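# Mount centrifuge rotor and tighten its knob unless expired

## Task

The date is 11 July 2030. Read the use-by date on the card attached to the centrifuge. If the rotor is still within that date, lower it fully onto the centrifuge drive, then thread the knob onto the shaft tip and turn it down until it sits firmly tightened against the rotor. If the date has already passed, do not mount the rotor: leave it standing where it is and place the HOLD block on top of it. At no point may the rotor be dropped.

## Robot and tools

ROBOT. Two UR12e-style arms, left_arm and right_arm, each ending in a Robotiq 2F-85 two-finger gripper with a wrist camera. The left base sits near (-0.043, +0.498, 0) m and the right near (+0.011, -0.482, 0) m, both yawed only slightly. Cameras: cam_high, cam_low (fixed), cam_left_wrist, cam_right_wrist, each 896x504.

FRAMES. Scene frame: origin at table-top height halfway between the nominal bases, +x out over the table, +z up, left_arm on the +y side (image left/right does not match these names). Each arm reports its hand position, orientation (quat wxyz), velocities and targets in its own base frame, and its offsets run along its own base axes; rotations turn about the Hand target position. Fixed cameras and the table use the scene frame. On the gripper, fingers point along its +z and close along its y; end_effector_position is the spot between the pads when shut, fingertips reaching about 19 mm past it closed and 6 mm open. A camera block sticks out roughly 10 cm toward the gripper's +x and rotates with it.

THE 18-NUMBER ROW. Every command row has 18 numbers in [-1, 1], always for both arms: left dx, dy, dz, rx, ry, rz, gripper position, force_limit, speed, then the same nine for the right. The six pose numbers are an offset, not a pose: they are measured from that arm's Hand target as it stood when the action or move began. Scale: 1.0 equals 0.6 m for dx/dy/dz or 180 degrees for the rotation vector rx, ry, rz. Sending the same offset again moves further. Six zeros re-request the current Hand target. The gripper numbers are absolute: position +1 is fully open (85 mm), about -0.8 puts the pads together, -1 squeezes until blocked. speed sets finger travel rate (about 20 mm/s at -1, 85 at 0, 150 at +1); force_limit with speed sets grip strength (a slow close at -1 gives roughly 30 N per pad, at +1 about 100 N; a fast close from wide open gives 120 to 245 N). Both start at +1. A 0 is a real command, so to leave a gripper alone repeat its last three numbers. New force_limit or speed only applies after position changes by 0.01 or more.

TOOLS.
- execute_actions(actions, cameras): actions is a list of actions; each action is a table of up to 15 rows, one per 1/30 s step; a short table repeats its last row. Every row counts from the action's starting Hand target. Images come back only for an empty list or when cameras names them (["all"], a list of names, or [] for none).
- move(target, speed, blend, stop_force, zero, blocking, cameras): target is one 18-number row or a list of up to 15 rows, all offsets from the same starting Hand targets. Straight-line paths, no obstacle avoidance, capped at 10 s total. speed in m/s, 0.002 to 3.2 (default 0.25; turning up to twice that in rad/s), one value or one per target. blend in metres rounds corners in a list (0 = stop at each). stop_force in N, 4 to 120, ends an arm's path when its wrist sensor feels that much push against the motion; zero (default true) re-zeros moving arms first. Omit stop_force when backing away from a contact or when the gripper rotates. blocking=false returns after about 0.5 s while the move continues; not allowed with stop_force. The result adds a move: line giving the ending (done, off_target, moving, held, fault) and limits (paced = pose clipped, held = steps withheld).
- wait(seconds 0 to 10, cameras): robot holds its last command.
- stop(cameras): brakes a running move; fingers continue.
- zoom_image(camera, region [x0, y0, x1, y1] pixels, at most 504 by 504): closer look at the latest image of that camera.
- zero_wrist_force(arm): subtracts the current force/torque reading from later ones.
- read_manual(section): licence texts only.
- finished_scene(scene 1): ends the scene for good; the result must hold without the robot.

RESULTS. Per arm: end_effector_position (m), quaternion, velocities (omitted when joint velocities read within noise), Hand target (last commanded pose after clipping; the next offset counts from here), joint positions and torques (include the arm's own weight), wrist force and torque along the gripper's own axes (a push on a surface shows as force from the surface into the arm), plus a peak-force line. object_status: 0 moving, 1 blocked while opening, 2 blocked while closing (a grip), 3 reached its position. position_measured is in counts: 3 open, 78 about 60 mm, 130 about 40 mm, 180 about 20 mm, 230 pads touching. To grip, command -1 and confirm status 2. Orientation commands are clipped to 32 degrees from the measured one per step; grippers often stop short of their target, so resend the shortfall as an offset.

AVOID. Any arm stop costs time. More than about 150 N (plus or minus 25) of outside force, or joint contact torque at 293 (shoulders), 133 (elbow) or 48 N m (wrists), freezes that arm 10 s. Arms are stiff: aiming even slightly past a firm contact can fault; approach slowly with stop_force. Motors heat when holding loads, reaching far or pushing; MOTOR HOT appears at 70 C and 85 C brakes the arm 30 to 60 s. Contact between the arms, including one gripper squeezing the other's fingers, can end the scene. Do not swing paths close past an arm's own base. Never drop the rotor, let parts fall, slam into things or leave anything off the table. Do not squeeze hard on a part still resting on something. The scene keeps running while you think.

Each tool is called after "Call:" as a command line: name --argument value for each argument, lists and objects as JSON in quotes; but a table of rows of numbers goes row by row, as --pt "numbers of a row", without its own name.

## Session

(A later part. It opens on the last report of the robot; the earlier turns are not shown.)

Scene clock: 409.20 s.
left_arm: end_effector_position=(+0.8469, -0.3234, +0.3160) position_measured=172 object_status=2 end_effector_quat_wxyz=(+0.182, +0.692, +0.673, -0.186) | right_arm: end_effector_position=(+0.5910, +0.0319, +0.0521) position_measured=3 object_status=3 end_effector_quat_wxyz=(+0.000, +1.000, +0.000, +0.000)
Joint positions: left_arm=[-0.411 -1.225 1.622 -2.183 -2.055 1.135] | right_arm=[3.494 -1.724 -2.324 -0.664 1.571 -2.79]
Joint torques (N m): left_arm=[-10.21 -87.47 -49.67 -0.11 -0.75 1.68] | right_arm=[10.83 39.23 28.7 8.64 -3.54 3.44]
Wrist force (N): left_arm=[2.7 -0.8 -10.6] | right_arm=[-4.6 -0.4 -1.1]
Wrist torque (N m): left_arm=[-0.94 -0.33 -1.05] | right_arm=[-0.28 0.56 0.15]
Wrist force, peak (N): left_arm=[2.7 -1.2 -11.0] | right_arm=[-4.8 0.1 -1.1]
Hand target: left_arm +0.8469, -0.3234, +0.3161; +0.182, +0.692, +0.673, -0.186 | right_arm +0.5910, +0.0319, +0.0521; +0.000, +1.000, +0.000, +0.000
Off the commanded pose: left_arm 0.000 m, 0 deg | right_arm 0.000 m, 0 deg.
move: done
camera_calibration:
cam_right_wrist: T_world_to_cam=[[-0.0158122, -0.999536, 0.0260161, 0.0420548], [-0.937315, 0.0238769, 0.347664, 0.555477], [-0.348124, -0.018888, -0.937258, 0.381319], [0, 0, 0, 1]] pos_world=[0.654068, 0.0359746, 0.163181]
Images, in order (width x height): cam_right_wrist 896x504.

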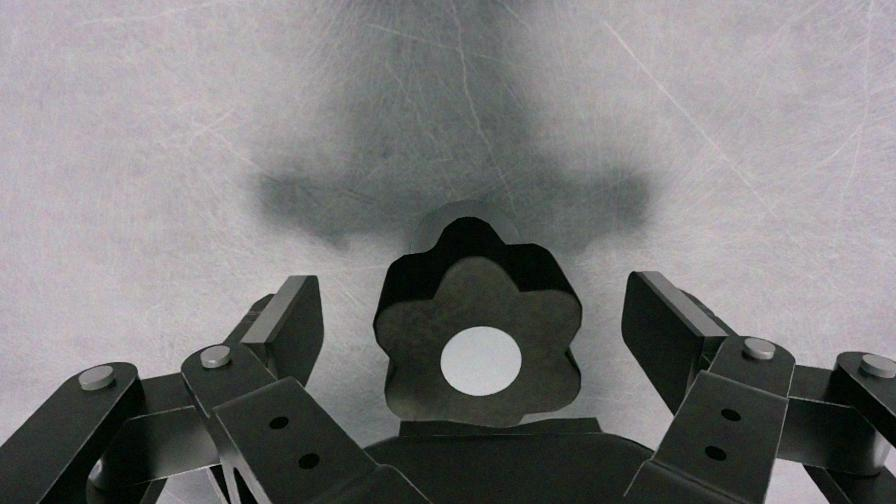

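Call:
move --pt "0 0 0 0 0 0 -1 0 -1 0 0 0 0 0 0 -1 0 -1" --cameras '["cam_right_wrist"]'

Scene clock: 412.40 s.
left_arm: end_effector_position=(+0.8469, -0.3234, +0.3161) position_measured=172 object_status=2 end_effector_quat_wxyz=(+0.182, +0.692, +0.673, -0.186) | right_arm: end_effector_position=(+0.5910, +0.0319, +0.0521) position_measured=107 object_status=0 end_effector_quat_wxyz=(+0.000, +1.000, +0.000, +0.000)
Joint positions: left_arm=[-0.411 -1.225 1.622 -2.183 -2.055 1.135] | right_arm=[3.494 -1.724 -2.324 -0.664 1.571 -2.79]
Joint torques (N m): left_arm=[-10.29 -90.63 -50.25 -0.49 -0.7 1.72] | right_arm=[8.55 37.6 28.75 6.68 -3.1 3.31]
Wrist force (N): left_arm=[3.3 -0.9 -10.3] | right_arm=[-12.6 1.4 -34.0]
Wrist torque (N m): left_arm=[-0.94 -0.39 -1.05] | right_arm=[-0.41 0.38 0.09]
Wrist force, peak (N): left_arm=[3.2 -1.1 -10.8] | right_arm=[-12.8 1.6 -34.3]
Hand target: left_arm +0.8469, -0.3234, +0.3161; +0.182, +0.692, +0.673, -0.186 | right_arm +0.5910, +0.0319, +0.0521; +0.000, +1.000, +0.000, +0.000
Off the commanded pose: left_arm 0.000 m, 0 deg | right_arm 0.000 m, 0 deg.
move: done
camera_calibration:
cam_right_wrist: T_world_to_cam=[[-0.0158122, -0.999536, 0.0260161, 0.0420564], [-0.937315, 0.0238769, 0.347664, 0.55557], [-0.348124, -0.018888, -0.937258, 0.381353], [0, 0, 0, 1]] pos_world=[0.654168, 0.0359746, 0.163181]
Images, in order (width x height): cam_right_wrist 896x504.

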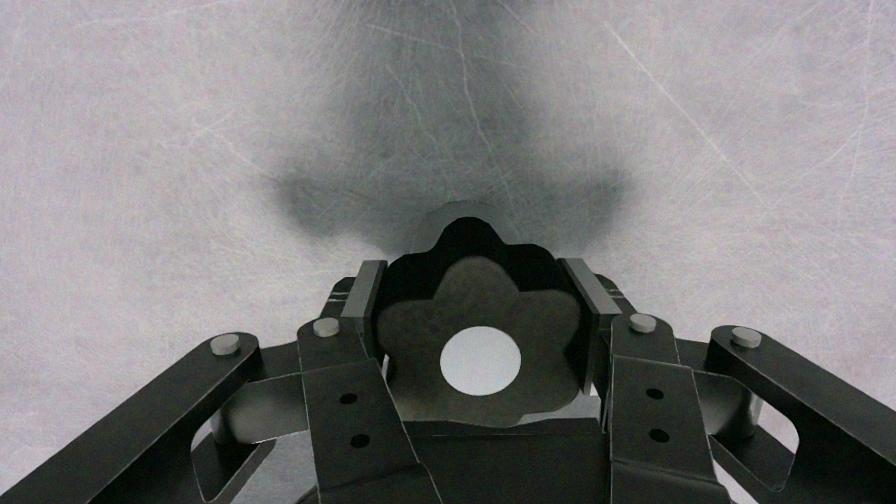

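Call:
move --pt "0 0 0 0 0 0 -1 0 -1 0 0 0.3 0 0 0.2 -1 0 -1" --pt "0 0 0 0 0 0 -1 0 -1 0.1 0.1 0.72 0 0 0.7222 -1 0 -1" --speed '[0.2,0.4]' --blend '[0.03,0]'

Call:
move --target '[0,0,0,0,0,0,-1,0,-1,0.2493,0.7568,0,0,0,0.3611,-1,0,-1]' --speed 0.25 --cameras '["cam_high","cam_low","cam_right_wrist"]'

Call:
zoom_image --camera "cam_low" --region '[360, 80, 540, 250]'

Call:
zoom_image --camera "cam_high" --region '[340, 160, 520, 330]'

Scene clock: 418.13 s.
left_arm: end_effector_position=(+0.8469, -0.3234, +0.3161) position_measured=172 object_status=2 end_effector_quat_wxyz=(+0.182, +0.692, +0.673, -0.186) | right_arm: end_effector_position=(+0.6510, +0.0919, +0.4840) position_measured=107 object_status=2 end_effector_quat_wxyz=(+0.000, +0.423, +0.906, +0.000)
Joint positions: left_arm=[-0.411 -1.225 1.622 -2.183 -2.055 1.135] | right_arm=[3.55 -1.478 -1.704 -1.531 1.571 -5.002]
Joint torques (N m): left_arm=[-10.73 -89.47 -49.67 -0.64 -0.87 1.45] | right_arm=[-3.95 37.14 64.98 1.86 2.96 -4.62]
Wrist force (N): left_arm=[3.3 -1.2 -10.7] | right_arm=[-4.4 -0.2 3.6]
Wrist torque (N m): left_arm=[-1.00 -0.41 -1.05] | right_arm=[-0.22 0.49 0.35]
Wrist force, peak (N): left_arm=[3.3 -1.2 -10.7] | right_arm=[-12.8 1.4 -34.4]
Hand target: left_arm +0.8469, -0.3234, +0.3161; +0.182, +0.692, +0.673, -0.186 | right_arm +0.6510, +0.0919, +0.4841; +0.000, +0.422, +0.906, +0.000
Off the commanded pose: left_arm 0.000 m, 0 deg | right_arm 0.000 m, 0 deg.
move: done

Scene clock: 421.07 s.
left_arm: end_effector_position=(+0.8469, -0.3234, +0.3161) position_measured=172 object_status=2 end_effector_quat_wxyz=(+0.182, +0.692, +0.673, -0.186) | right_arm: end_effector_position=(+0.8006, +0.5459, +0.4841) position_measured=107 object_status=2 end_effector_quat_wxyz=(+0.000, -0.131, +0.991, +0.000)
Joint positions: left_arm=[-0.411 -1.225 1.622 -2.183 -2.055 1.135] | right_arm=[3.921 -2.014 -1.068 -1.63 1.57 -5.766]
Joint torques (N m): left_arm=[-11.16 -90.45 -50.19 -1.08 -1.19 1.67] | right_arm=[11.61 88.19 64.79 1.98 3.15 -4.55]
Wrist force (N): left_arm=[3.0 -1.0 -10.5] | right_arm=[-4.2 0.0 3.5]
Wrist torque (N m): left_arm=[-0.96 -0.36 -1.05] | right_arm=[-0.21 0.50 0.36]
Wrist force, peak (N): left_arm=[3.2 -1.2 -10.7] | right_arm=[-5.7 1.8 4.2]
Hand target: left_arm +0.8469, -0.3234, +0.3161; +0.182, +0.692, +0.673, -0.186 | right_arm +0.8006, +0.5460, +0.4841; +0.000, -0.131, +0.991, +0.000
Off the commanded pose: left_arm 0.000 m, 0 deg | right_arm 0.000 m, 0 deg.
move: done
camera_calibration:
cam_right_wrist: T_world_to_cam=[[-0.2432, 0.969629, 0.0259532, -0.344963], [0.911571, 0.21933, 0.347753, -0.997474], [0.331499, 0.108232, -0.937227, 0.255384], [0, 0, 0, 1]] pos_world=[0.740714, 0.525621, 0.59518]
Images, in order (width x height): cam_high 896x504, cam_low 896x504, cam_right_wrist 896x504.

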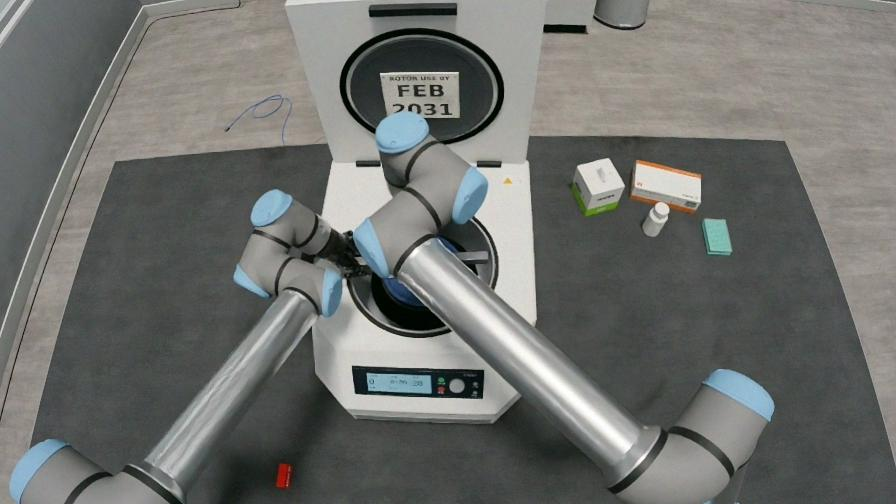

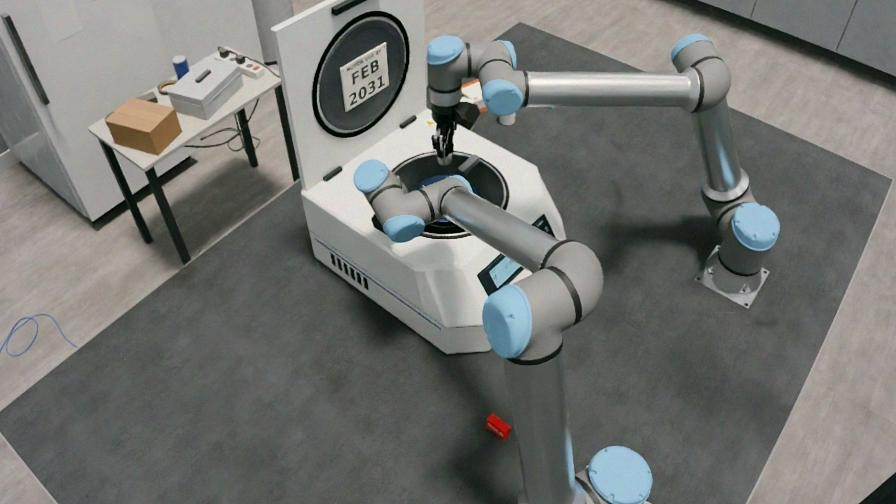

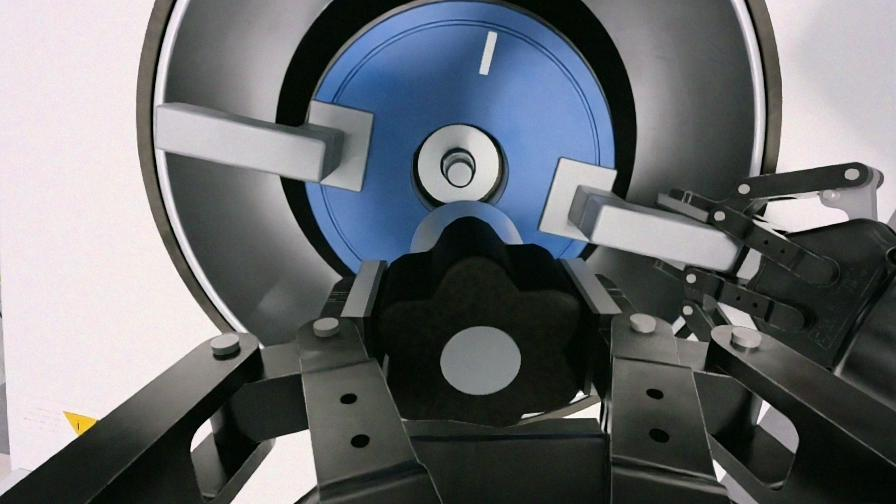

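Scaled by 2.800 from the camera's 896x504 image, which has a finer 1280x720 frame.

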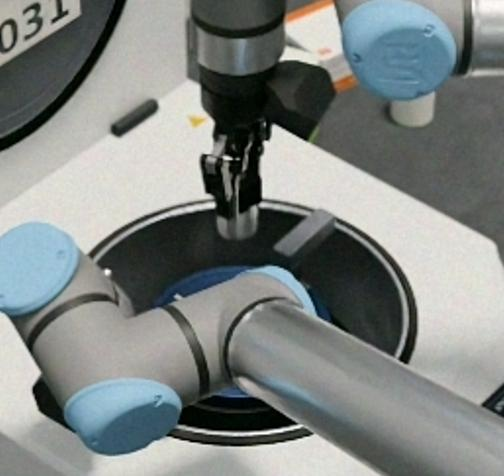

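Scaled by 2.800 from the camera's 896x504 image, which has a finer 1280x720 frame.

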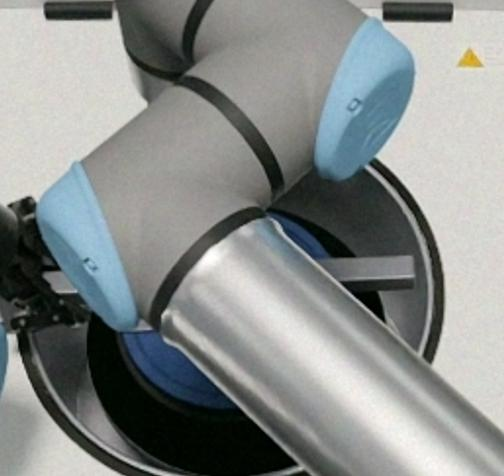

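Call:
move --target '[0,0,0,0,0,0,-1,0,-1,-0.002,0.0023,-0.2318,0,0,0,-1,0,-1]' --speed 0.15

Call:
move --target '[0,0,0,0,0,0,-1,0,-1,0,0,-0.06,0,0,0,-1,0,-1]' --speed 0.01 --stop_force 8 --cameras '["cam_right_wrist","cam_low"]'

Scene clock: 423.53 s.
left_arm: end_effector_position=(+0.8469, -0.3234, +0.3161) position_measured=172 object_status=2 end_effector_quat_wxyz=(+0.182, +0.692, +0.673, -0.186) | right_arm: end_effector_position=(+0.7994, +0.5474, +0.3451) position_measured=107 object_status=2 end_effector_quat_wxyz=(+0.000, -0.131, +0.991, +0.000)
Joint positions: left_arm=[-0.411 -1.225 1.622 -2.183 -2.055 1.135] | right_arm=[3.923 -2.028 -1.291 -1.393 1.57 -5.764]
Joint torques (N m): left_arm=[-9.63 -90.81 -50.34 -1.4 -1.18 1.55] | right_arm=[11.72 87.35 51.34 8.96 -1.77 3.51]
Wrist force (N): left_arm=[3.2 -0.9 -10.2] | right_arm=[-4.6 0.1 3.6]
Wrist torque (N m): left_arm=[-0.95 -0.39 -1.04] | right_arm=[-0.16 0.55 0.14]
Wrist force, peak (N): left_arm=[3.2 -1.3 -10.6] | right_arm=[-4.0 0.3 5.6]
Hand target: left_arm +0.8469, -0.3234, +0.3161; +0.182, +0.692, +0.673, -0.186 | right_arm +0.7994, +0.5474, +0.3450; +0.000, -0.131, +0.991, +0.000
Off the commanded pose: left_arm 0.000 m, 0 deg | right_arm 0.000 m, 0 deg.
move: done

Scene clock: 426.33 s.
left_arm: end_effector_position=(+0.8469, -0.3234, +0.3161) position_measured=172 object_status=2 end_effector_quat_wxyz=(+0.182, +0.692, +0.673, -0.186) | right_arm: end_effector_position=(+0.7994, +0.5474, +0.3296) position_measured=107 object_status=2 end_effector_quat_wxyz=(+0.000, -0.131, +0.991, +0.000)
Joint positions: left_arm=[-0.411 -1.225 1.622 -2.183 -2.055 1.135] | right_arm=[3.923 -2.033 -1.311 -1.368 1.57 -5.764]
Joint torques (N m): left_arm=[-9.71 -90.13 -49.61 -1.52 -1.17 1.54] | right_arm=[-8.07 105.64 64.34 2.43 -3.55 3.46]
Wrist force (N): left_arm=[2.5 -1.1 -9.3] | right_arm=[0.5 4.7 2.1]
Wrist torque (N m): left_arm=[-1.00 -0.37 -1.06] | right_arm=[-0.25 0.69 0.12]
Wrist force, peak (N): left_arm=[2.8 -0.9 -10.8] | right_arm=[0.2 5.5 -6.2]
Hand target: left_arm +0.8469, -0.3234, +0.3161; +0.182, +0.692, +0.673, -0.186 | right_arm +0.7994, +0.5474, +0.3296; +0.000, -0.131, +0.991, +0.000 (not the last commanded pose)
Off the commanded pose: left_arm 0.000 m, 0 deg | right_arm 0.021 m, 0 deg.
move: contact (right_arm)
camera_calibration:
cam_right_wrist: T_world_to_cam=[[-0.243321, 0.969597, 0.0260094, -0.342617], [0.91154, 0.219423, 0.347775, -0.943016], [0.331495, 0.10833, -0.937217, 0.110766], [0, 0, 0, 1]] pos_world=[0.739513, 0.527121, 0.440681]
Images, in order (width x height): cam_low 896x504, cam_right_wrist 896x504.

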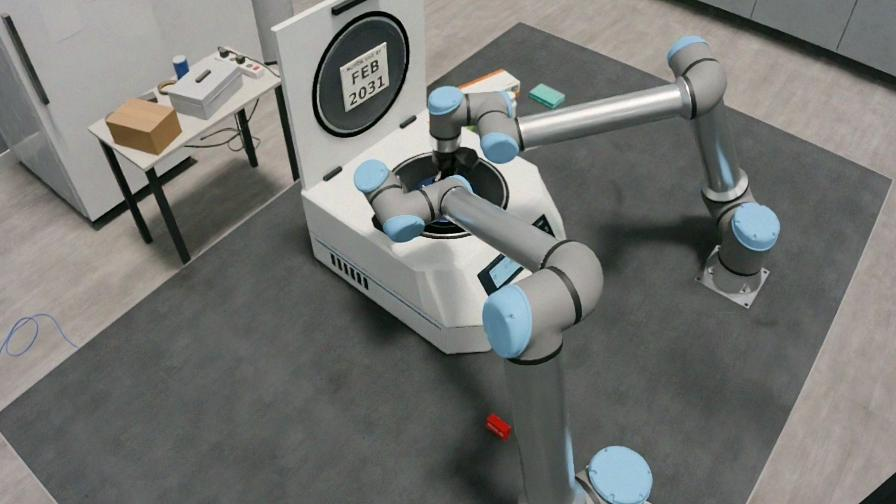

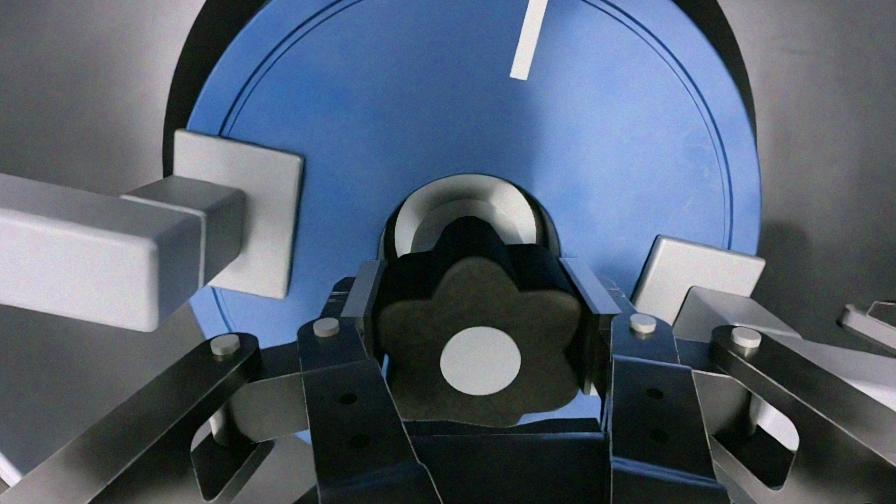

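Call:
move --target '[0,0,0,0,0,0,-1,0,-1,-0.0015,0.0008,0.0005,0,0,0,-1,0,-1]' --speed 0.01

Call:
move --target '[0,0,0,0,0,0,-1,0,-1,0,0,-0.03,0,0,0,-1,0,-1]' --speed 0.01 --stop_force 10

Scene clock: 427.67 s.
left_arm: end_effector_position=(+0.8469, -0.3234, +0.3161) position_measured=172 object_status=2 end_effector_quat_wxyz=(+0.182, +0.692, +0.673, -0.186) | right_arm: end_effector_position=(+0.7985, +0.5479, +0.3299) position_measured=107 object_status=2 end_effector_quat_wxyz=(+0.000, -0.131, +0.991, +0.000)
Joint positions: left_arm=[-0.411 -1.225 1.622 -2.183 -2.055 1.135] | right_arm=[3.924 -2.033 -1.312 -1.368 1.57 -5.763]
Joint torques (N m): left_arm=[-11.05 -90.37 -49.82 -1.5 -1.1 1.65] | right_arm=[12.48 112.24 49.6 1.74 -3.47 3.39]
Wrist force (N): left_arm=[3.4 -1.5 -9.6] | right_arm=[-4.2 0.3 3.3]
Wrist torque (N m): left_arm=[-0.98 -0.38 -1.01] | right_arm=[-0.13 0.49 0.14]
Wrist force, peak (N): left_arm=[3.9 -1.4 -9.8] | right_arm=[-4.7 0.5 3.6]
Hand target: left_arm +0.8469, -0.3234, +0.3161; +0.182, +0.692, +0.673, -0.186 | right_arm +0.7985, +0.5479, +0.3299; +0.000, -0.131, +0.991, +0.000
Off the commanded pose: left_arm 0.000 m, 0 deg | right_arm 0.000 m, 0 deg.
move: done

Scene clock: 429.80 s.
left_arm: end_effector_position=(+0.8469, -0.3234, +0.3161) position_measured=172 object_status=2 end_effector_quat_wxyz=(+0.182, +0.692, +0.673, -0.186) | right_arm: end_effector_position=(+0.7985, +0.5479, +0.3207) position_measured=107 object_status=2 end_effector_quat_wxyz=(+0.000, -0.131, +0.991, +0.000)
Joint positions: left_arm=[-0.411 -1.225 1.622 -2.183 -2.055 1.135] | right_arm=[3.924 -2.036 -1.324 -1.353 1.57 -5.763]
Joint torques (N m): left_arm=[-10.76 -90.11 -49.45 -1.74 -1.19 1.38] | right_arm=[3.52 94.08 57.28 -0.03 -3.63 3.18]
Wrist force (N): left_arm=[2.1 -1.3 -9.5] | right_arm=[-4.6 5.0 -3.5]
Wrist torque (N m): left_arm=[-1.01 -0.35 -1.02] | right_arm=[-0.38 0.46 0.14]
Wrist force, peak (N): left_arm=[3.6 -1.5 -10.1] | right_arm=[-2.4 2.8 -13.6]
Hand target: left_arm +0.8469, -0.3234, +0.3161; +0.182, +0.692, +0.673, -0.186 | right_arm +0.7985, +0.5479, +0.3207; +0.000, -0.131, +0.991, +0.000 (not the last commanded pose)
Off the commanded pose: left_arm 0.000 m, 0 deg | right_arm 0.009 m, 0 deg.
move: contact (right_arm)

Call:
move --target '[0,0,0,0,0,0,-1,0,-1,-0.0002,0.0006,-0.0003,0,0,-0.5,-1,0,-1]' --speed 0.4

Scene clock: 432.93 s.
left_arm: end_effector_position=(+0.8469, -0.3234, +0.3161) position_measured=172 object_status=2 end_effector_quat_wxyz=(+0.182, +0.692, +0.673, -0.186) | right_arm: end_effector_position=(+0.7984, +0.5483, +0.3206) position_measured=107 object_status=2 end_effector_quat_wxyz=(+0.000, +0.609, +0.794, +0.000)
Joint positions: left_arm=[-0.411 -1.225 1.622 -2.183 -2.055 1.135] | right_arm=[3.924 -2.036 -1.323 -1.353 1.571 -4.192]
Joint torques (N m): left_arm=[-10.1 -88.28 -45.76 -2.09 -1.26 1.53] | right_arm=[2.21 100.23 5.45 -18.06 -2.56 3.64]
Wrist force (N): left_arm=[-6.0 0.4 -2.3] | right_arm=[25.3 56.8 -16.1]
Wrist torque (N m): left_arm=[-0.99 -0.23 -0.92] | right_arm=[-2.19 0.79 -0.38]
Wrist force, peak (N): left_arm=[1.9 -1.5 -9.7] | right_arm=[23.4 58.8 -12.5]
Hand target: left_arm +0.8469, -0.3234, +0.3161; +0.182, +0.692, +0.673, -0.186 | right_arm +0.7984, +0.5483, +0.3205; +0.000, +0.609, +0.793, +0.000
Off the commanded pose: left_arm 0.000 m, 0 deg | right_arm 0.000 m, 0 deg.
move: done

Call:
move --target '[0,0,0,0,0,0,-1,0,-1,0.0013,0.0012,0,0,0,0,-1,0,-1]' --speed 0.02

Scene clock: 434.33 s.
left_arm: end_effector_position=(+0.8469, -0.3234, +0.3161) position_measured=172 object_status=2 end_effector_quat_wxyz=(+0.182, +0.692, +0.673, -0.186) | right_arm: end_effector_position=(+0.7991, +0.5490, +0.3205) position_measured=107 object_status=2 end_effector_quat_wxyz=(+0.000, +0.609, +0.793, +0.000)
Joint positions: left_arm=[-0.411 -1.225 1.622 -2.183 -2.055 1.135] | right_arm=[3.924 -2.038 -1.321 -1.354 1.571 -4.192]
Joint torques (N m): left_arm=[-10.56 -90.14 -43.54 -2.41 -1.34 1.3] | right_arm=[-6.57 69.35 31.46 -9.51 -1.96 2.25]
Wrist force (N): left_arm=[-0.1 -0.9 -4.3] | right_arm=[14.5 26.1 -20.2]
Wrist torque (N m): left_arm=[-0.98 -0.32 -1.03] | right_arm=[-1.24 1.06 0.05]
Wrist force, peak (N): left_arm=[-6.4 0.7 -2.6] | right_arm=[25.6 58.3 -16.1]
Hand target: left_arm +0.8469, -0.3234, +0.3161; +0.182, +0.692, +0.673, -0.186 | right_arm +0.7992, +0.5490, +0.3205; +0.000, +0.609, +0.793, +0.000
Off the commanded pose: left_arm 0.000 m, 0 deg | right_arm 0.000 m, 0 deg.
move: done

Call:
move --target '[0,0,0,0,0,0,-1,0,-1,0.0011,0.0014,0,0,0,0,-1,0,-1]' --speed 0.02

Scene clock: 435.33 s.
left_arm: end_effector_position=(+0.8469, -0.3234, +0.3161) position_measured=172 object_status=2 end_effector_quat_wxyz=(+0.182, +0.692, +0.673, -0.186) | right_arm: end_effector_position=(+0.7998, +0.5498, +0.3205) position_measured=107 object_status=2 end_effector_quat_wxyz=(+0.000, +0.609, +0.793, +0.000)
Joint positions: left_arm=[-0.411 -1.225 1.622 -2.183 -2.055 1.135] | right_arm=[3.924 -2.04 -1.318 -1.355 1.571 -4.192]
Joint torques (N m): left_arm=[-11.22 -90.45 -41.52 -2.22 -1.56 1.57] | right_arm=[4.34 78.8 51.28 -2.58 -1.6 3.11]
Wrist force (N): left_arm=[3.3 -0.3 -5.8] | right_arm=[6.5 7.1 -6.4]
Wrist torque (N m): left_arm=[-0.98 -0.35 -1.09] | right_arm=[-0.59 0.98 0.05]
Wrist force, peak (N): left_arm=[3.4 -0.4 -6.0] | right_arm=[14.9 27.4 -19.5]
Hand target: left_arm +0.8469, -0.3234, +0.3161; +0.182, +0.692, +0.673, -0.186 | right_arm +0.7999, +0.5498, +0.3205; +0.000, +0.609, +0.793, +0.000
Off the commanded pose: left_arm 0.000 m, 0 deg | right_arm 0.000 m, 0 deg.
move: done

Call:
move --pt "0 0 0 0 0 0 -1 0 -1 0.0017 0.0005 0 0 0 -0.1667 -1 0 -1" --pt "0 0 0 0 0 0 -1 0 -1 0.0028 -0.0003 0 0 0 -0.3333 -1 0 -1" --pt "0 0 0 0 0 0 -1 0 -1 0.0035 -0.0017 0 0 0 -0.5 -1 0 -1" --speed 0.3 --blend '[0.0005,0.0005,0]'

Scene clock: 439.53 s.
left_arm: end_effector_position=(+0.8469, -0.3234, +0.3161) position_measured=172 object_status=2 end_effector_quat_wxyz=(+0.182, +0.692, +0.673, -0.186) | right_arm: end_effector_position=(+0.8020, +0.5488, +0.3205) position_measured=107 object_status=2 end_effector_quat_wxyz=(+0.000, +0.991, +0.131, +0.000)
Joint positions: left_arm=[-0.411 -1.225 1.622 -2.183 -2.055 1.135] | right_arm=[3.922 -2.042 -1.316 -1.355 1.571 -2.624]
Joint torques (N m): left_arm=[-11.06 -88.81 -33.42 -2.47 -1.38 1.32] | right_arm=[10.2 103.67 28.8 0.3 -3.69 2.85]
Wrist force (N): left_arm=[1.9 0.2 -7.1] | right_arm=[20.1 -10.3 -8.0]
Wrist torque (N m): left_arm=[-0.95 -0.41 -1.04] | right_arm=[0.26 1.04 -0.01]
Wrist force, peak (N): left_arm=[4.7 -0.8 -7.6] | right_arm=[24.1 -4.5 -7.8]
Hand target: left_arm +0.8469, -0.3234, +0.3161; +0.182, +0.692, +0.673, -0.186 | right_arm +0.8020, +0.5488, +0.3205; +0.000, +0.991, +0.131, +0.000
Off the commanded pose: left_arm 0.000 m, 0 deg | right_arm 0.000 m, 0 deg.
move: done

Call:
move --pt "0 0 0 0 0 0 -1 0 -1 0.0005 -0.001 0 0 0 -0.1667 -1 0 -1" --pt "0 0 0 0 0 0 -1 0 -1 -0.0003 -0.0025 0 0 0 -0.3333 -1 0 -1" --pt "0 0 0 0 0 0 -1 0 -1 -0.0018 -0.0034 0 0 0 -0.5 -1 0 -1" --speed 0.4 --blend '[0.0005,0.0005,0]'

Scene clock: 443.00 s.
left_arm: end_effector_position=(+0.8469, -0.3234, +0.3161) position_measured=172 object_status=2 end_effector_quat_wxyz=(+0.182, +0.692, +0.673, -0.186) | right_arm: end_effector_position=(+0.8009, +0.5468, +0.3205) position_measured=107 object_status=2 end_effector_quat_wxyz=(+0.000, +0.794, -0.609, +0.000)
Joint positions: left_arm=[-0.411 -1.225 1.622 -2.183 -2.055 1.135] | right_arm=[3.921 -2.038 -1.321 -1.353 1.571 -1.054]
Joint torques (N m): left_arm=[-11.27 -89.16 -35.26 -2.83 -1.59 1.11] | right_arm=[24.43 95.43 35.6 6.25 0.24 2.89]
Wrist force (N): left_arm=[8.4 0.5 -9.0] | right_arm=[7.0 -7.5 -14.8]
Wrist torque (N m): left_arm=[-0.92 -0.52 -1.07] | right_arm=[0.32 0.69 -0.03]
Wrist force, peak (N): left_arm=[8.4 0.3 -9.2] | right_arm=[21.3 -9.1 -8.6]
Hand target: left_arm +0.8469, -0.3234, +0.3161; +0.182, +0.692, +0.673, -0.186 | right_arm +0.8009, +0.5468, +0.3205; +0.000, +0.793, -0.609, +0.000
Off the commanded pose: left_arm 0.000 m, 0 deg | right_arm 0.000 m, 0 deg.
move: done

Call:
move --pt "0 0 0 0 0 0 -1 0 -1 -0.0015 -0.0002 0 0 0 -0.1667 -1 0 -1" --pt "0 0 0 0 0 0 -1 0 -1 -0.003 0.0007 0 0 0 -0.3333 -1 0 -1" --pt "0 0 0 0 0 0 -1 0 -1 -0.0038 0.0022 0 0 0 -0.5 -1 0 -1" --speed 0.4 --blend '[0.0005,0.0005,0]' --cameras '["cam_right_wrist"]'

Scene clock: 446.63 s.
left_arm: end_effector_position=(+0.8469, -0.3234, +0.3161) position_measured=172 object_status=2 end_effector_quat_wxyz=(+0.182, +0.692, +0.673, -0.186) | right_arm: end_effector_position=(+0.7986, +0.5481, +0.3205) position_measured=107 object_status=2 end_effector_quat_wxyz=(+0.000, -0.131, +0.991, +0.000)
Joint positions: left_arm=[-0.411 -1.225 1.622 -2.183 -2.055 1.135] | right_arm=[3.924 -2.036 -1.324 -1.352 1.57 0.52]
Joint torques (N m): left_arm=[-10.05 -89.7 -37.76 -3.09 -1.5 1.34] | right_arm=[11.85 74.3 54.95 2.05 -4.91 3.66]
Wrist force (N): left_arm=[5.7 0.4 -9.7] | right_arm=[3.8 -2.7 -12.0]
Wrist torque (N m): left_arm=[-0.93 -0.46 -1.04] | right_arm=[-0.36 0.49 0.00]
Wrist force, peak (N): left_arm=[9.1 1.0 -9.3] | right_arm=[10.5 -9.5 -16.6]
Hand target: left_arm +0.8469, -0.3234, +0.3161; +0.182, +0.692, +0.673, -0.186 | right_arm +0.7986, +0.5481, +0.3205; +0.000, -0.131, +0.991, +0.000
Off the commanded pose: left_arm 0.000 m, 0 deg | right_arm 0.000 m, 0 deg.
move: done
camera_calibration:
cam_right_wrist: T_world_to_cam=[[-0.243493, 0.969551, 0.0261257, -0.343153], [0.911454, 0.219527, 0.347937, -0.939336], [0.331607, 0.108532, -0.937154, 0.102209], [0, 0, 0, 1]] pos_world=[0.738713, 0.527821, 0.431581]
Images, in order (width x height): cam_right_wrist 896x504.

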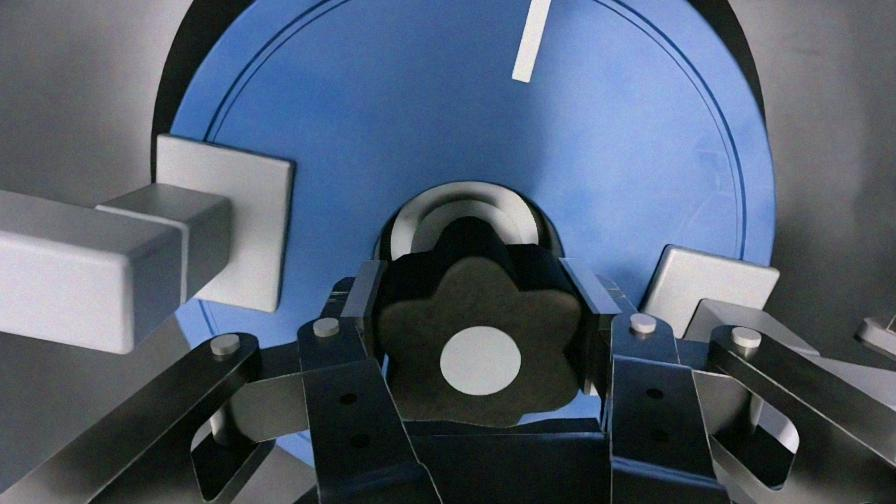

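Call:
move --target '[0,0,0,0,0,0,-1,0,-1,-0.0002,-0.0002,-0.02,0,0,0,-1,0,-1]' --speed 0.01 --stop_force 15

Scene clock: 448.13 s.
left_arm: end_effector_position=(+0.8469, -0.3234, +0.3161) position_measured=172 object_status=2 end_effector_quat_wxyz=(+0.182, +0.692, +0.673, -0.186) | right_arm: end_effector_position=(+0.7986, +0.5481, +0.3202) position_measured=107 object_status=2 end_effector_quat_wxyz=(+0.000, -0.131, +0.991, +0.000)
Joint positions: left_arm=[-0.411 -1.225 1.622 -2.183 -2.055 1.135] | right_arm=[3.924 -2.036 -1.324 -1.352 1.57 0.52]
Joint torques (N m): left_arm=[-9.52 -89.18 -38.9 -2.98 -1.46 1.05] | right_arm=[10.74 72.92 49.33 2.13 -3.48 3.19]
Wrist force (N): left_arm=[7.3 -0.4 -9.6] | right_arm=[9.0 -5.0 -25.0]
Wrist torque (N m): left_arm=[-0.95 -0.51 -1.05] | right_arm=[-0.16 0.51 0.05]
Wrist force, peak (N): left_arm=[9.0 0.2 -8.6] | right_arm=[13.6 -8.7 -36.9]
Hand target: left_arm +0.8469, -0.3234, +0.3161; +0.182, +0.692, +0.673, -0.186 | right_arm +0.7986, +0.5481, +0.3202; +0.000, -0.131, +0.991, +0.000 (not the last commanded pose)
Off the commanded pose: left_arm 0.000 m, 0 deg | right_arm 0.012 m, 0 deg.
move: contact (right_arm)

Call:
move --pt "0 0 0 0 0 0 -1 0 -1 -0.0002 0.0015 0 0 0 -0.1667 -1 0 -1" --pt "0 0 0 0 0 0 -1 0 -1 0.0007 0.003 0 0 0 -0.3333 -1 0 -1" --pt "0 0 0 0 0 0 -1 0 -1 0.0022 0.0038 0 0 0 -0.5 -1 0 -1" --pt "0 0 0 0 0 0 -1 0 -1 0.0038 0.0038 0 0 0 -0.6667 -1 0 -1" --pt "0 0 0 0 0 0 -1 0 -1 0.0053 0.003 0 0 0 -0.8333 -1 0 -1" --speed 0.5 --blend '[0.0005,0.0005,0.0005,0.0005,0]'

Scene clock: 452.23 s.
left_arm: end_effector_position=(+0.8469, -0.3234, +0.3161) position_measured=172 object_status=2 end_effector_quat_wxyz=(+0.182, +0.692, +0.673, -0.186) | right_arm: end_effector_position=(+0.8018, +0.5499, +0.3202) position_measured=107 object_status=2 end_effector_quat_wxyz=(+0.000, +0.924, +0.383, +0.000)
Joint positions: left_arm=[-0.411 -1.225 1.622 -2.183 -2.055 1.135] | right_arm=[3.923 -2.043 -1.315 -1.355 1.571 3.137]
Joint torques (N m): left_arm=[-9.63 -89.21 -41.51 -3.46 -1.61 1.4] | right_arm=[9.63 109.57 60.02 -1.63 -4.39 2.97]
Wrist force (N): left_arm=[1.6 -0.2 -8.5] | right_arm=[9.5 -0.1 6.9]
Wrist torque (N m): left_arm=[-0.96 -0.43 -1.07] | right_arm=[-0.20 0.95 0.01]
Wrist force, peak (N): left_arm=[8.1 0.4 -9.5] | right_arm=[9.1 -5.6 -25.3]
Hand target: left_arm +0.8469, -0.3234, +0.3161; +0.182, +0.692, +0.673, -0.186 | right_arm +0.8018, +0.5499, +0.3202; +0.000, +0.924, +0.383, +0.000
Off the commanded pose: left_arm 0.000 m, 0 deg | right_arm 0.000 m, 0 deg.
move: done

Call:
move --pt "0 0 0 0 0 0 -1 0 -1 0.0008 -0.0015 -0.0002 0 0 -0.1667 -1 0 -1" --pt "0 0 0 0 0 0 -1 0 -1 0.0008 -0.0032 -0.0004 0 0 -0.3333 -1 0 -1" --pt "0 0 0 0 0 0 -1 0 -1 0 -0.0047 -0.0006 0 0 -0.5 -1 0 -1" --pt "0 0 0 0 0 0 -1 0 -1 -0.0015 -0.0055 -0.0008 0 0 -0.6667 -1 0 -1" --pt "0 0 0 0 0 0 -1 0 -1 -0.0032 -0.0055 -0.001 0 0 -0.8333 -1 0 -1" --speed 0.5 --blend '[0.0005,0.0005,0.0005,0.0005,0]'

Scene clock: 458.57 s.
left_arm: end_effector_position=(+0.8469, -0.3234, +0.3161) position_measured=172 object_status=2 end_effector_quat_wxyz=(+0.182, +0.692, +0.673, -0.186) | right_arm: end_effector_position=(+0.7998, +0.5466, +0.3196) position_measured=107 object_status=2 end_effector_quat_wxyz=(+0.000, -0.609, +0.793, +0.000)
Joint positions: left_arm=[-0.411 -1.225 1.622 -2.183 -2.055 1.135] | right_arm=[3.922 -2.037 -1.325 -1.351 1.571 5.754]
Joint torques (N m): left_arm=[-9.8 -89.94 -46.36 -3.92 -1.76 1] | right_arm=[22.44 127.85 59.25 8.6 -0.95 3.39]
Wrist force (N): left_arm=[6.7 0.1 -9.0] | right_arm=[-1.4 -10.3 18.8]
Wrist torque (N m): left_arm=[-0.96 -0.50 -1.07] | right_arm=[0.27 0.64 0.03]
Wrist force, peak (N): left_arm=[7.4 0.2 -9.3] | right_arm=[13.3 -24.7 19.8]
Hand target: left_arm +0.8469, -0.3234, +0.3161; +0.182, +0.692, +0.673, -0.186 | right_arm +0.7999, +0.5466, +0.3196; +0.000, -0.609, +0.793, +0.000
Off the commanded pose: left_arm 0.000 m, 0 deg | right_arm 0.000 m, 0 deg.
move: done

Call:
move --pt "0 0 0 0 0 0 -1 0 -1 0 0 0 0 0 0 0.57 0 0.5" --pt "0 0 0 0 0 0 -1 0 -1 0.0008 0.0032 0.04 0 0 0 0.57 0 0.5" --speed 0.1

Call:
move --target '[0,0,0,0,0,0,-1,0,-1,0,0,0,0,0,0.9167,0.57,0,0.5]' --speed 1.2

Call:
move --target '[0,0,0,0,0,0,-1,0,-1,0,0,0,0,0,0.9167,0.57,0,0.5]' --speed 1.2

Call:
move --target '[0,0,0,0,0,0,-1,0,-1,0,0,0,0,0,0.9167,0.57,0,0.5]' --speed 1.2

Call:
move --target '[0,0,0,0,0,0,-1,0,-1,0,0,0,0,0,0.9167,0.57,0,0.5]' --speed 1.2 --cameras '["cam_right_wrist"]'

Scene clock: 461.83 s.
left_arm: end_effector_position=(+0.8469, -0.3234, +0.3161) position_measured=172 object_status=2 end_effector_quat_wxyz=(+0.182, +0.692, +0.673, -0.186) | right_arm: end_effector_position=(+0.8003, +0.5485, +0.3435) position_measured=57 object_status=3 end_effector_quat_wxyz=(+0.000, -0.609, +0.793, +0.000)
Joint positions: left_arm=[-0.411 -1.225 1.622 -2.183 -2.055 1.135] | right_arm=[3.923 -2.031 -1.29 -1.391 1.571 5.755]
Joint torques (N m): left_arm=[-9.65 -88.04 -49.38 -4.34 -1.56 1.01] | right_arm=[11.93 108.85 61.57 1.65 0.06 3.2]
Wrist force (N): left_arm=[4.4 -0.7 -8.9] | right_arm=[-7.5 -1.0 -0.6]
Wrist torque (N m): left_arm=[-0.91 -0.48 -1.05] | right_arm=[-0.33 1.02 0.12]
Wrist force, peak (N): left_arm=[6.8 -1.2 -9.8] | right_arm=[-1.1 -10.6 20.8]
Hand target: left_arm +0.8469, -0.3234, +0.3161; +0.182, +0.692, +0.673, -0.186 | right_arm +0.8003, +0.5485, +0.3436; +0.000, -0.609, +0.793, +0.000
Off the commanded pose: left_arm 0.000 m, 0 deg | right_arm 0.000 m, 0 deg.
move: done

Scene clock: 464.10 s.
left_arm: end_effector_position=(+0.8469, -0.3234, +0.3161) position_measured=172 object_status=2 end_effector_quat_wxyz=(+0.182, +0.692, +0.673, -0.186) | right_arm: end_effector_position=(+0.8003, +0.5485, +0.3436) position_measured=57 object_status=3 end_effector_quat_wxyz=(+0.000, +0.866, +0.500, +0.000)
Joint positions: left_arm=[-0.411 -1.225 1.622 -2.183 -2.055 1.135] | right_arm=[3.923 -2.031 -1.289 -1.392 1.571 2.875]
Joint torques (N m): left_arm=[-10.46 -88.53 -49.72 -4.45 -1.62 0.85] | right_arm=[-11.01 83.29 61.56 1.35 3.14 -4.89]
Wrist force (N): left_arm=[4.4 -0.8 -8.9] | right_arm=[-7.5 -1.1 -0.9]
Wrist torque (N m): left_arm=[-0.92 -0.47 -1.04] | right_arm=[-0.35 1.02 0.35]
Wrist force, peak (N): left_arm=[4.2 -1.1 -9.3] | right_arm=[-8.0 -0.8 -0.9]
Hand target: left_arm +0.8469, -0.3234, +0.3161; +0.182, +0.692, +0.673, -0.186 | right_arm +0.8003, +0.5485, +0.3436; +0.000, +0.866, +0.500, +0.000
Off the commanded pose: left_arm 0.000 m, 0 deg | right_arm 0.000 m, 0 deg.
move: done

Scene clock: 466.37 s.
left_arm: end_effector_position=(+0.8469, -0.3234, +0.3161) position_measured=172 object_status=2 end_effector_quat_wxyz=(+0.182, +0.692, +0.673, -0.186) | right_arm: end_effector_position=(+0.8003, +0.5485, +0.3436) position_measured=57 object_status=3 end_effector_quat_wxyz=(+0.000, -0.383, +0.924, +0.000)
Joint positions: left_arm=[-0.411 -1.225 1.622 -2.183 -2.055 1.135] | right_arm=[3.923 -2.031 -1.29 -1.391 1.57 -0.005]
Joint torques (N m): left_arm=[-10.14 -87.97 -49.52 -4.49 -1.77 0.89] | right_arm=[-11 83.94 60.98 1.4 2.9 -5.03]
Wrist force (N): left_arm=[4.1 -0.9 -8.5] | right_arm=[-7.6 -0.6 -0.5]
Wrist torque (N m): left_arm=[-0.95 -0.43 -1.04] | right_arm=[-0.27 1.03 0.34]
Wrist force, peak (N): left_arm=[4.3 -0.9 -9.3] | right_arm=[-8.0 -0.9 -1.0]
Hand target: left_arm +0.8469, -0.3234, +0.3161; +0.182, +0.692, +0.673, -0.186 | right_arm +0.8003, +0.5485, +0.3436; +0.000, -0.383, +0.924, +0.000
Off the commanded pose: left_arm 0.000 m, 0 deg | right_arm 0.000 m, 0 deg.
move: done

Scene clock: 468.63 s.
left_arm: end_effector_position=(+0.8469, -0.3234, +0.3161) position_measured=172 object_status=2 end_effector_quat_wxyz=(+0.182, +0.692, +0.673, -0.186) | right_arm: end_effector_position=(+0.8003, +0.5485, +0.3436) position_measured=57 object_status=3 end_effector_quat_wxyz=(+0.000, +0.966, +0.259, +0.000)
Joint positions: left_arm=[-0.411 -1.225 1.622 -2.183 -2.055 1.135] | right_arm=[3.923 -2.031 -1.29 -1.392 1.571 -2.885]
Joint torques (N m): left_arm=[-8.78 -88.84 -50 -4.88 -1.72 0.8] | right_arm=[-12.14 81.66 60.81 1.65 2.96 -4.97]
Wrist force (N): left_arm=[4.4 -0.9 -8.7] | right_arm=[-7.5 -1.2 -1.3]
Wrist torque (N m): left_arm=[-0.94 -0.50 -1.04] | right_arm=[-0.39 1.03 0.37]
Wrist force, peak (N): left_arm=[4.4 -1.1 -9.3] | right_arm=[-8.0 -1.1 -1.2]
Hand target: left_arm +0.8469, -0.3234, +0.3161; +0.182, +0.692, +0.673, -0.186 | right_arm +0.8003, +0.5485, +0.3436; +0.000, +0.966, +0.259, +0.000
Off the commanded pose: left_arm 0.000 m, 0 deg | right_arm 0.000 m, 0 deg.
move: done

Scene clock: 470.90 s.
left_arm: end_effector_position=(+0.8469, -0.3234, +0.3161) position_measured=172 object_status=2 end_effector_quat_wxyz=(+0.182, +0.692, +0.673, -0.186) | right_arm: end_effector_position=(+0.8003, +0.5485, +0.3436) position_measured=57 object_status=3 end_effector_quat_wxyz=(+0.000, -0.131, +0.991, +0.000)
Joint positions: left_arm=[-0.411 -1.225 1.622 -2.183 -2.055 1.135] | right_arm=[3.923 -2.031 -1.29 -1.391 1.57 -5.764]
Joint torques (N m): left_arm=[-10.01 -89.51 -49.31 -4.88 -1.81 0.84] | right_arm=[-11.04 82.12 61.42 1.52 3 -4.9]
Wrist force (N): left_arm=[4.7 -0.8 -8.9] | right_arm=[-7.4 -1.1 -0.7]
Wrist torque (N m): left_arm=[-0.92 -0.52 -1.04] | right_arm=[-0.37 1.00 0.37]
Wrist force, peak (N): left_arm=[4.7 -1.0 -9.0] | right_arm=[-8.0 -1.4 -1.1]
Hand target: left_arm +0.8469, -0.3234, +0.3161; +0.182, +0.692, +0.673, -0.186 | right_arm +0.8003, +0.5485, +0.3436; +0.000, -0.131, +0.991, +0.000
Off the commanded pose: left_arm 0.000 m, 0 deg | right_arm 0.000 m, 0 deg.
move: done
camera_calibration:
cam_right_wrist: T_world_to_cam=[[-0.243819, 0.969469, 0.0261255, -0.343445], [0.911413, 0.219844, 0.347844, -0.949104], [0.331481, 0.108622, -0.937188, 0.123313], [0, 0, 0, 1]] pos_world=[0.740411, 0.528219, 0.454681]
Images, in order (width x height): cam_right_wrist 896x504.

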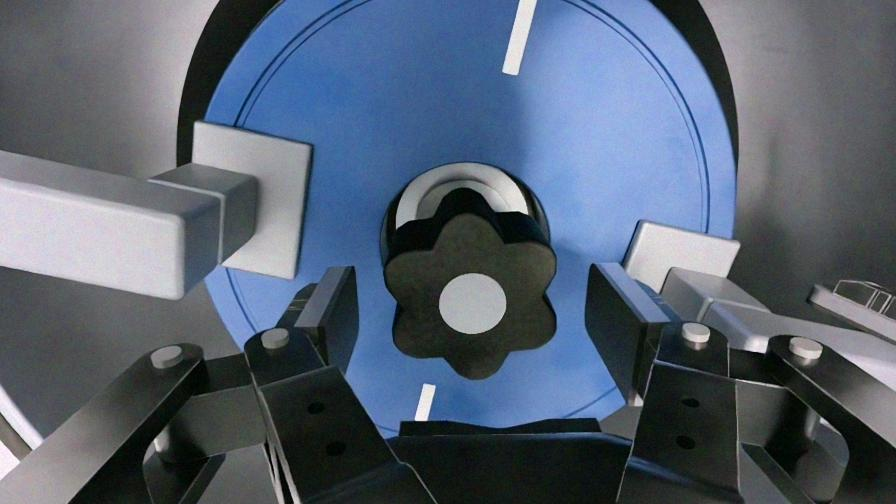

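Call:
move --pt "0 0 0 0 0 0 -1 0 -1 -0.0012 -0.0003 -0.0402 0 0 0 0.57 0 -1" --pt "0 0 0 0 0 0 -1 0 -1 -0.0012 -0.0003 -0.0402 0 0 0 -1 0 -1" --speed 0.08

Call:
move --pt "0 0 0 0 0 0 -1 0 -1 0 0 -0.0008 0 0 -0.45 -1 0 -1" --pt "0 0 0 0 0 0 -1 0 -1 0 0 -0.0015 0 0 -0.9167 -1 0 -1" --speed 0.6 --blend '[0.001,0]'

Scene clock: 474.47 s.
left_arm: end_effector_position=(+0.8469, -0.3234, +0.3161) position_measured=172 object_status=2 end_effector_quat_wxyz=(+0.182, +0.692, +0.673, -0.186) | right_arm: end_effector_position=(+0.7996, +0.5484, +0.3195) position_measured=107 object_status=0 end_effector_quat_wxyz=(+0.000, -0.131, +0.991, +0.000)
Joint positions: left_arm=[-0.411 -1.225 1.622 -2.183 -2.055 1.135] | right_arm=[3.923 -2.038 -1.323 -1.352 1.57 -5.764]
Joint torques (N m): left_arm=[-9.83 -89.21 -49.17 -5.08 -1.8 0.73] | right_arm=[9.49 83.54 46.56 6.57 1.13 3.52]
Wrist force (N): left_arm=[5.6 -0.5 -7.6] | right_arm=[-5.6 -3.6 -16.8]
Wrist torque (N m): left_arm=[-0.93 -0.47 -1.04] | right_arm=[-0.08 1.22 0.27]
Wrist force, peak (N): left_arm=[4.3 -0.8 -9.2] | right_arm=[-5.3 -4.1 -16.8]
Hand target: left_arm +0.8469, -0.3234, +0.3161; +0.182, +0.692, +0.673, -0.186 | right_arm +0.7996, +0.5483, +0.3195; +0.000, -0.131, +0.991, +0.000
Off the commanded pose: left_arm 0.000 m, 0 deg | right_arm 0.000 m, 0 deg.
move: done

Scene clock: 478.43 s.
left_arm: end_effector_position=(+0.8469, -0.3234, +0.3161) position_measured=172 object_status=2 end_effector_quat_wxyz=(+0.182, +0.692, +0.673, -0.186) | right_arm: end_effector_position=(+0.7996, +0.5483, +0.3186) position_measured=107 object_status=2 end_effector_quat_wxyz=(+0.000, +0.966, +0.259, +0.000)
Joint positions: left_arm=[-0.411 -1.225 1.622 -2.183 -2.055 1.135] | right_arm=[3.923 -2.039 -1.323 -1.35 1.571 -2.885]
Joint torques (N m): left_arm=[-9.89 -88.06 -44.08 -1.2 -1.81 0.69] | right_arm=[17.44 144.78 32.09 -16.57 1.41 5.02]
Wrist force (N): left_arm=[0.7 3.9 -6.7] | right_arm=[71.8 -0.4 26.2]
Wrist torque (N m): left_arm=[-0.55 -0.40 -0.26] | right_arm=[0.49 2.06 -1.45]
Wrist force, peak (N): left_arm=[5.8 -0.9 -7.9] | right_arm=[73.0 11.2 26.6]
Hand target: left_arm +0.8469, -0.3234, +0.3161; +0.182, +0.692, +0.673, -0.186 | right_arm +0.7996, +0.5483, +0.3186; +0.000, +0.966, +0.259, +0.000
Off the commanded pose: left_arm 0.000 m, 0 deg | right_arm 0.000 m, 0 deg.
move: done; blend cut to 0 m at target 1

Call:
move --target '[0,0,0,0,0,0,-1,0,-1,0.003,0.0013,-0.0003,0,0,0,-1,0,-1]' --speed 0.02

Scene clock: 480.07 s.
left_arm: end_effector_position=(+0.8469, -0.3234, +0.3161) position_measured=172 object_status=2 end_effector_quat_wxyz=(+0.182, +0.692, +0.673, -0.186) | right_arm: end_effector_position=(+0.8013, +0.5491, +0.3185) position_measured=107 object_status=2 end_effector_quat_wxyz=(+0.000, +0.966, +0.259, +0.000)
Joint positions: left_arm=[-0.411 -1.225 1.622 -2.183 -2.055 1.135] | right_arm=[3.922 -2.042 -1.319 -1.352 1.571 -2.885]
Joint torques (N m): left_arm=[-8.38 -88.62 -40.38 -1.72 -1.9 0.78] | right_arm=[-11.3 88.33 59.56 1.98 2.24 -4.63]
Wrist force (N): left_arm=[8.7 -4.9 -14.0] | right_arm=[-0.9 0.0 2.1]
Wrist torque (N m): left_arm=[-0.80 -0.53 -0.53] | right_arm=[-0.40 1.34 0.17]
Wrist force, peak (N): left_arm=[8.6 -4.7 -14.3] | right_arm=[74.5 -0.2 29.3]
Hand target: left_arm +0.8469, -0.3234, +0.3161; +0.182, +0.692, +0.673, -0.186 | right_arm +0.8014, +0.5491, +0.3184; +0.000, +0.966, +0.259, +0.000
Off the commanded pose: left_arm 0.000 m, 0 deg | right_arm 0.000 m, 0 deg.
move: done

Call:
move --pt "0 0 0 0 0 0 -1 0 -1 -0.0002 -0.0015 -0.0008 0 0 -0.3056 -1 0 -1" --pt "0 0 0 0 0 0 -1 0 -1 -0.0013 -0.0025 -0.0015 0 0 -0.6111 -1 0 -1" --pt "0 0 0 0 0 0 -1 0 -1 -0.0028 -0.002 -0.0023 0 0 -0.9167 -1 0 -1" --speed 0.6 --blend '[0.0005,0.0005,0]'

Call:
move --pt "0 0 0 0 0 0 -1 0 -1 -0.0005 0.0015 -0.0008 0 0 -0.3056 -1 0 -1" --pt "0 0 0 0 0 0 -1 0 -1 0.0005 0.0027 -0.0015 0 0 -0.6111 -1 0 -1" --pt "0 0 0 0 0 0 -1 0 -1 0.002 0.0027 -0.0023 0 0 -0.9167 -1 0 -1" --speed 0.6 --blend '[0.0005,0.0005,0]'

Call:
move --pt "0 0 0 0 0 0 -1 0 -1 0.0008 -0.0013 -0.0008 0 0 -0.3056 -1 0 -1" --pt "0 0 0 0 0 0 -1 0 -1 0.0002 -0.0028 -0.0015 0 0 -0.6111 -1 0 -1" --pt "0 0 0 0 0 0 -1 0 -1 -0.0013 -0.0032 -0.0023 0 0 -0.9167 -1 0 -1" --speed 0.6 --blend '[0.0005,0.0005,0]'

Scene clock: 484.93 s.
left_arm: end_effector_position=(+0.8469, -0.3234, +0.3161) position_measured=172 object_status=2 end_effector_quat_wxyz=(+0.182, +0.692, +0.673, -0.186) | right_arm: end_effector_position=(+0.7997, +0.5479, +0.3170) position_measured=107 object_status=2 end_effector_quat_wxyz=(+0.000, -0.383, +0.924, +0.000)
Joint positions: left_arm=[-0.411 -1.225 1.622 -2.183 -2.055 1.135] | right_arm=[3.923 -2.039 -1.326 -1.347 1.57 -0.005]
Joint torques (N m): left_arm=[-9.33 -89.4 -34.02 -6.73 -1.95 0.64] | right_arm=[16.52 101.87 43.4 1.52 -2.67 3.14]
Wrist force (N): left_arm=[8.6 -4.6 -13.8] | right_arm=[-5.3 -6.2 -6.4]
Wrist torque (N m): left_arm=[-0.74 -0.55 -0.55] | right_arm=[-0.05 1.08 0.08]
Wrist force, peak (N): left_arm=[9.7 -4.9 -14.4] | right_arm=[2.8 -17.4 -3.0]
Hand target: left_arm +0.8469, -0.3234, +0.3161; +0.182, +0.692, +0.673, -0.186 | right_arm +0.7997, +0.5479, +0.3170; +0.000, -0.383, +0.924, +0.000
Off the commanded pose: left_arm 0.000 m, 0 deg | right_arm 0.000 m, 0 deg.
move: done

Scene clock: 488.13 s.
left_arm: end_effector_position=(+0.8469, -0.3234, +0.3161) position_measured=172 object_status=2 end_effector_quat_wxyz=(+0.182, +0.692, +0.673, -0.186) | right_arm: end_effector_position=(+0.8010, +0.5496, +0.3157) position_measured=107 object_status=2 end_effector_quat_wxyz=(+0.000, +0.866, +0.500, +0.000)
Joint positions: left_arm=[-0.411 -1.225 1.622 -2.183 -2.055 1.135] | right_arm=[3.923 -2.043 -1.322 -1.347 1.571 2.875]
Joint torques (N m): left_arm=[-8.85 -89.23 -34.04 -6.25 -1.97 0.42] | right_arm=[11.48 97.97 45.07 0.32 -3.71 3.43]
Wrist force (N): left_arm=[6.9 -4.6 -13.9] | right_arm=[-3.3 -0.1 -0.8]
Wrist torque (N m): left_arm=[-0.66 -0.49 -0.53] | right_arm=[-0.75 0.96 0.09]
Wrist force, peak (N): left_arm=[9.0 -5.3 -14.3] | right_arm=[-8.9 8.1 -0.6]
Hand target: left_arm +0.8469, -0.3234, +0.3161; +0.182, +0.692, +0.673, -0.186 | right_arm +0.8009, +0.5495, +0.3157; +0.000, +0.866, +0.500, +0.000
Off the commanded pose: left_arm 0.000 m, 0 deg | right_arm 0.000 m, 0 deg.
move: done

Scene clock: 491.83 s.
left_arm: end_effector_position=(+0.8564, -0.3238, +0.3166) position_measured=172 object_status=2 end_effector_quat_wxyz=(+0.190, +0.694, +0.671, -0.175) end_effector_velocity=(+0.003, -0.001, +0.000) end_effector_angular_velocity=(+0.002, -0.009, +0.000) | right_arm: end_effector_position=(+0.8002, +0.5476, +0.3143) position_measured=107 object_status=2 end_effector_quat_wxyz=(+0.000, -0.609, +0.793, +0.000)
Joint positions: left_arm=[-0.411 -1.219 1.617 -2.208 -2.041 1.136] | right_arm=[3.922 -2.04 -1.329 -1.343 1.571 5.755]
Joint velocities: left_arm=[-0.001 0.003 -0.002 -0.009 0.006 0] | right_arm=[within noise]
Joint torques (N m): left_arm=[-0.48 -89.3 -44.91 -2.18 -3.17 -1.65] | right_arm=[-22.51 95.33 22.31 -7.79 -3.17 17.97]
Wrist force (N): left_arm=[11.3 57.7 14.8] | right_arm=[-36.9 -24.2 -10.4]
Wrist torque (N m): left_arm=[6.17 -1.58 2.97] | right_arm=[-1.02 0.69 -15.54]
Wrist force, peak (N): left_arm=[-11.5 165.6 83.1] | right_arm=[-37.7 -24.6 -10.2]
Hand target: left_arm +0.8565, -0.3238, +0.3166; +0.190, +0.694, +0.671, -0.175 (not the last commanded pose) | right_arm +0.8002, +0.5476, +0.3143; +0.000, -0.609, +0.793, +0.000
Tool commands: left_gripper/position=-1.0 left_gripper/force_limit=+0.003922 left_gripper/speed=-1.0 right_gripper/position=-1.0 right_gripper/force_limit=+0.0 right_gripper/speed=-1.0
Off the commanded pose: left_arm 0.010 m, 2 deg | right_arm 0.000 m, 0 deg.
FORCE FAULT: contact force on the left arm reached its limit, and that arm stopped. The contact can be on any part of that arm, not only on its tool. That arm's remaining commands of this call were not run. That arm is still stopped at the end of this call. That arm stays stopped for about 9 more seconds. Until then a move that you send moves the other arm only, and its call returns only when the move has ended. Once the stop has ended, the next robot result says so. If the stop ends while you think or write, that arm runs what you send next, counted from a new Hand target: where the arm stands when the stop ends. While its stop runs, that arm takes no new command, but its gripper still runs the gripper command that each later call begins with. Until it ends, the stop uses up actions while you think or wait. An arm that is not stopped still takes commands.
move: fault (left_arm)


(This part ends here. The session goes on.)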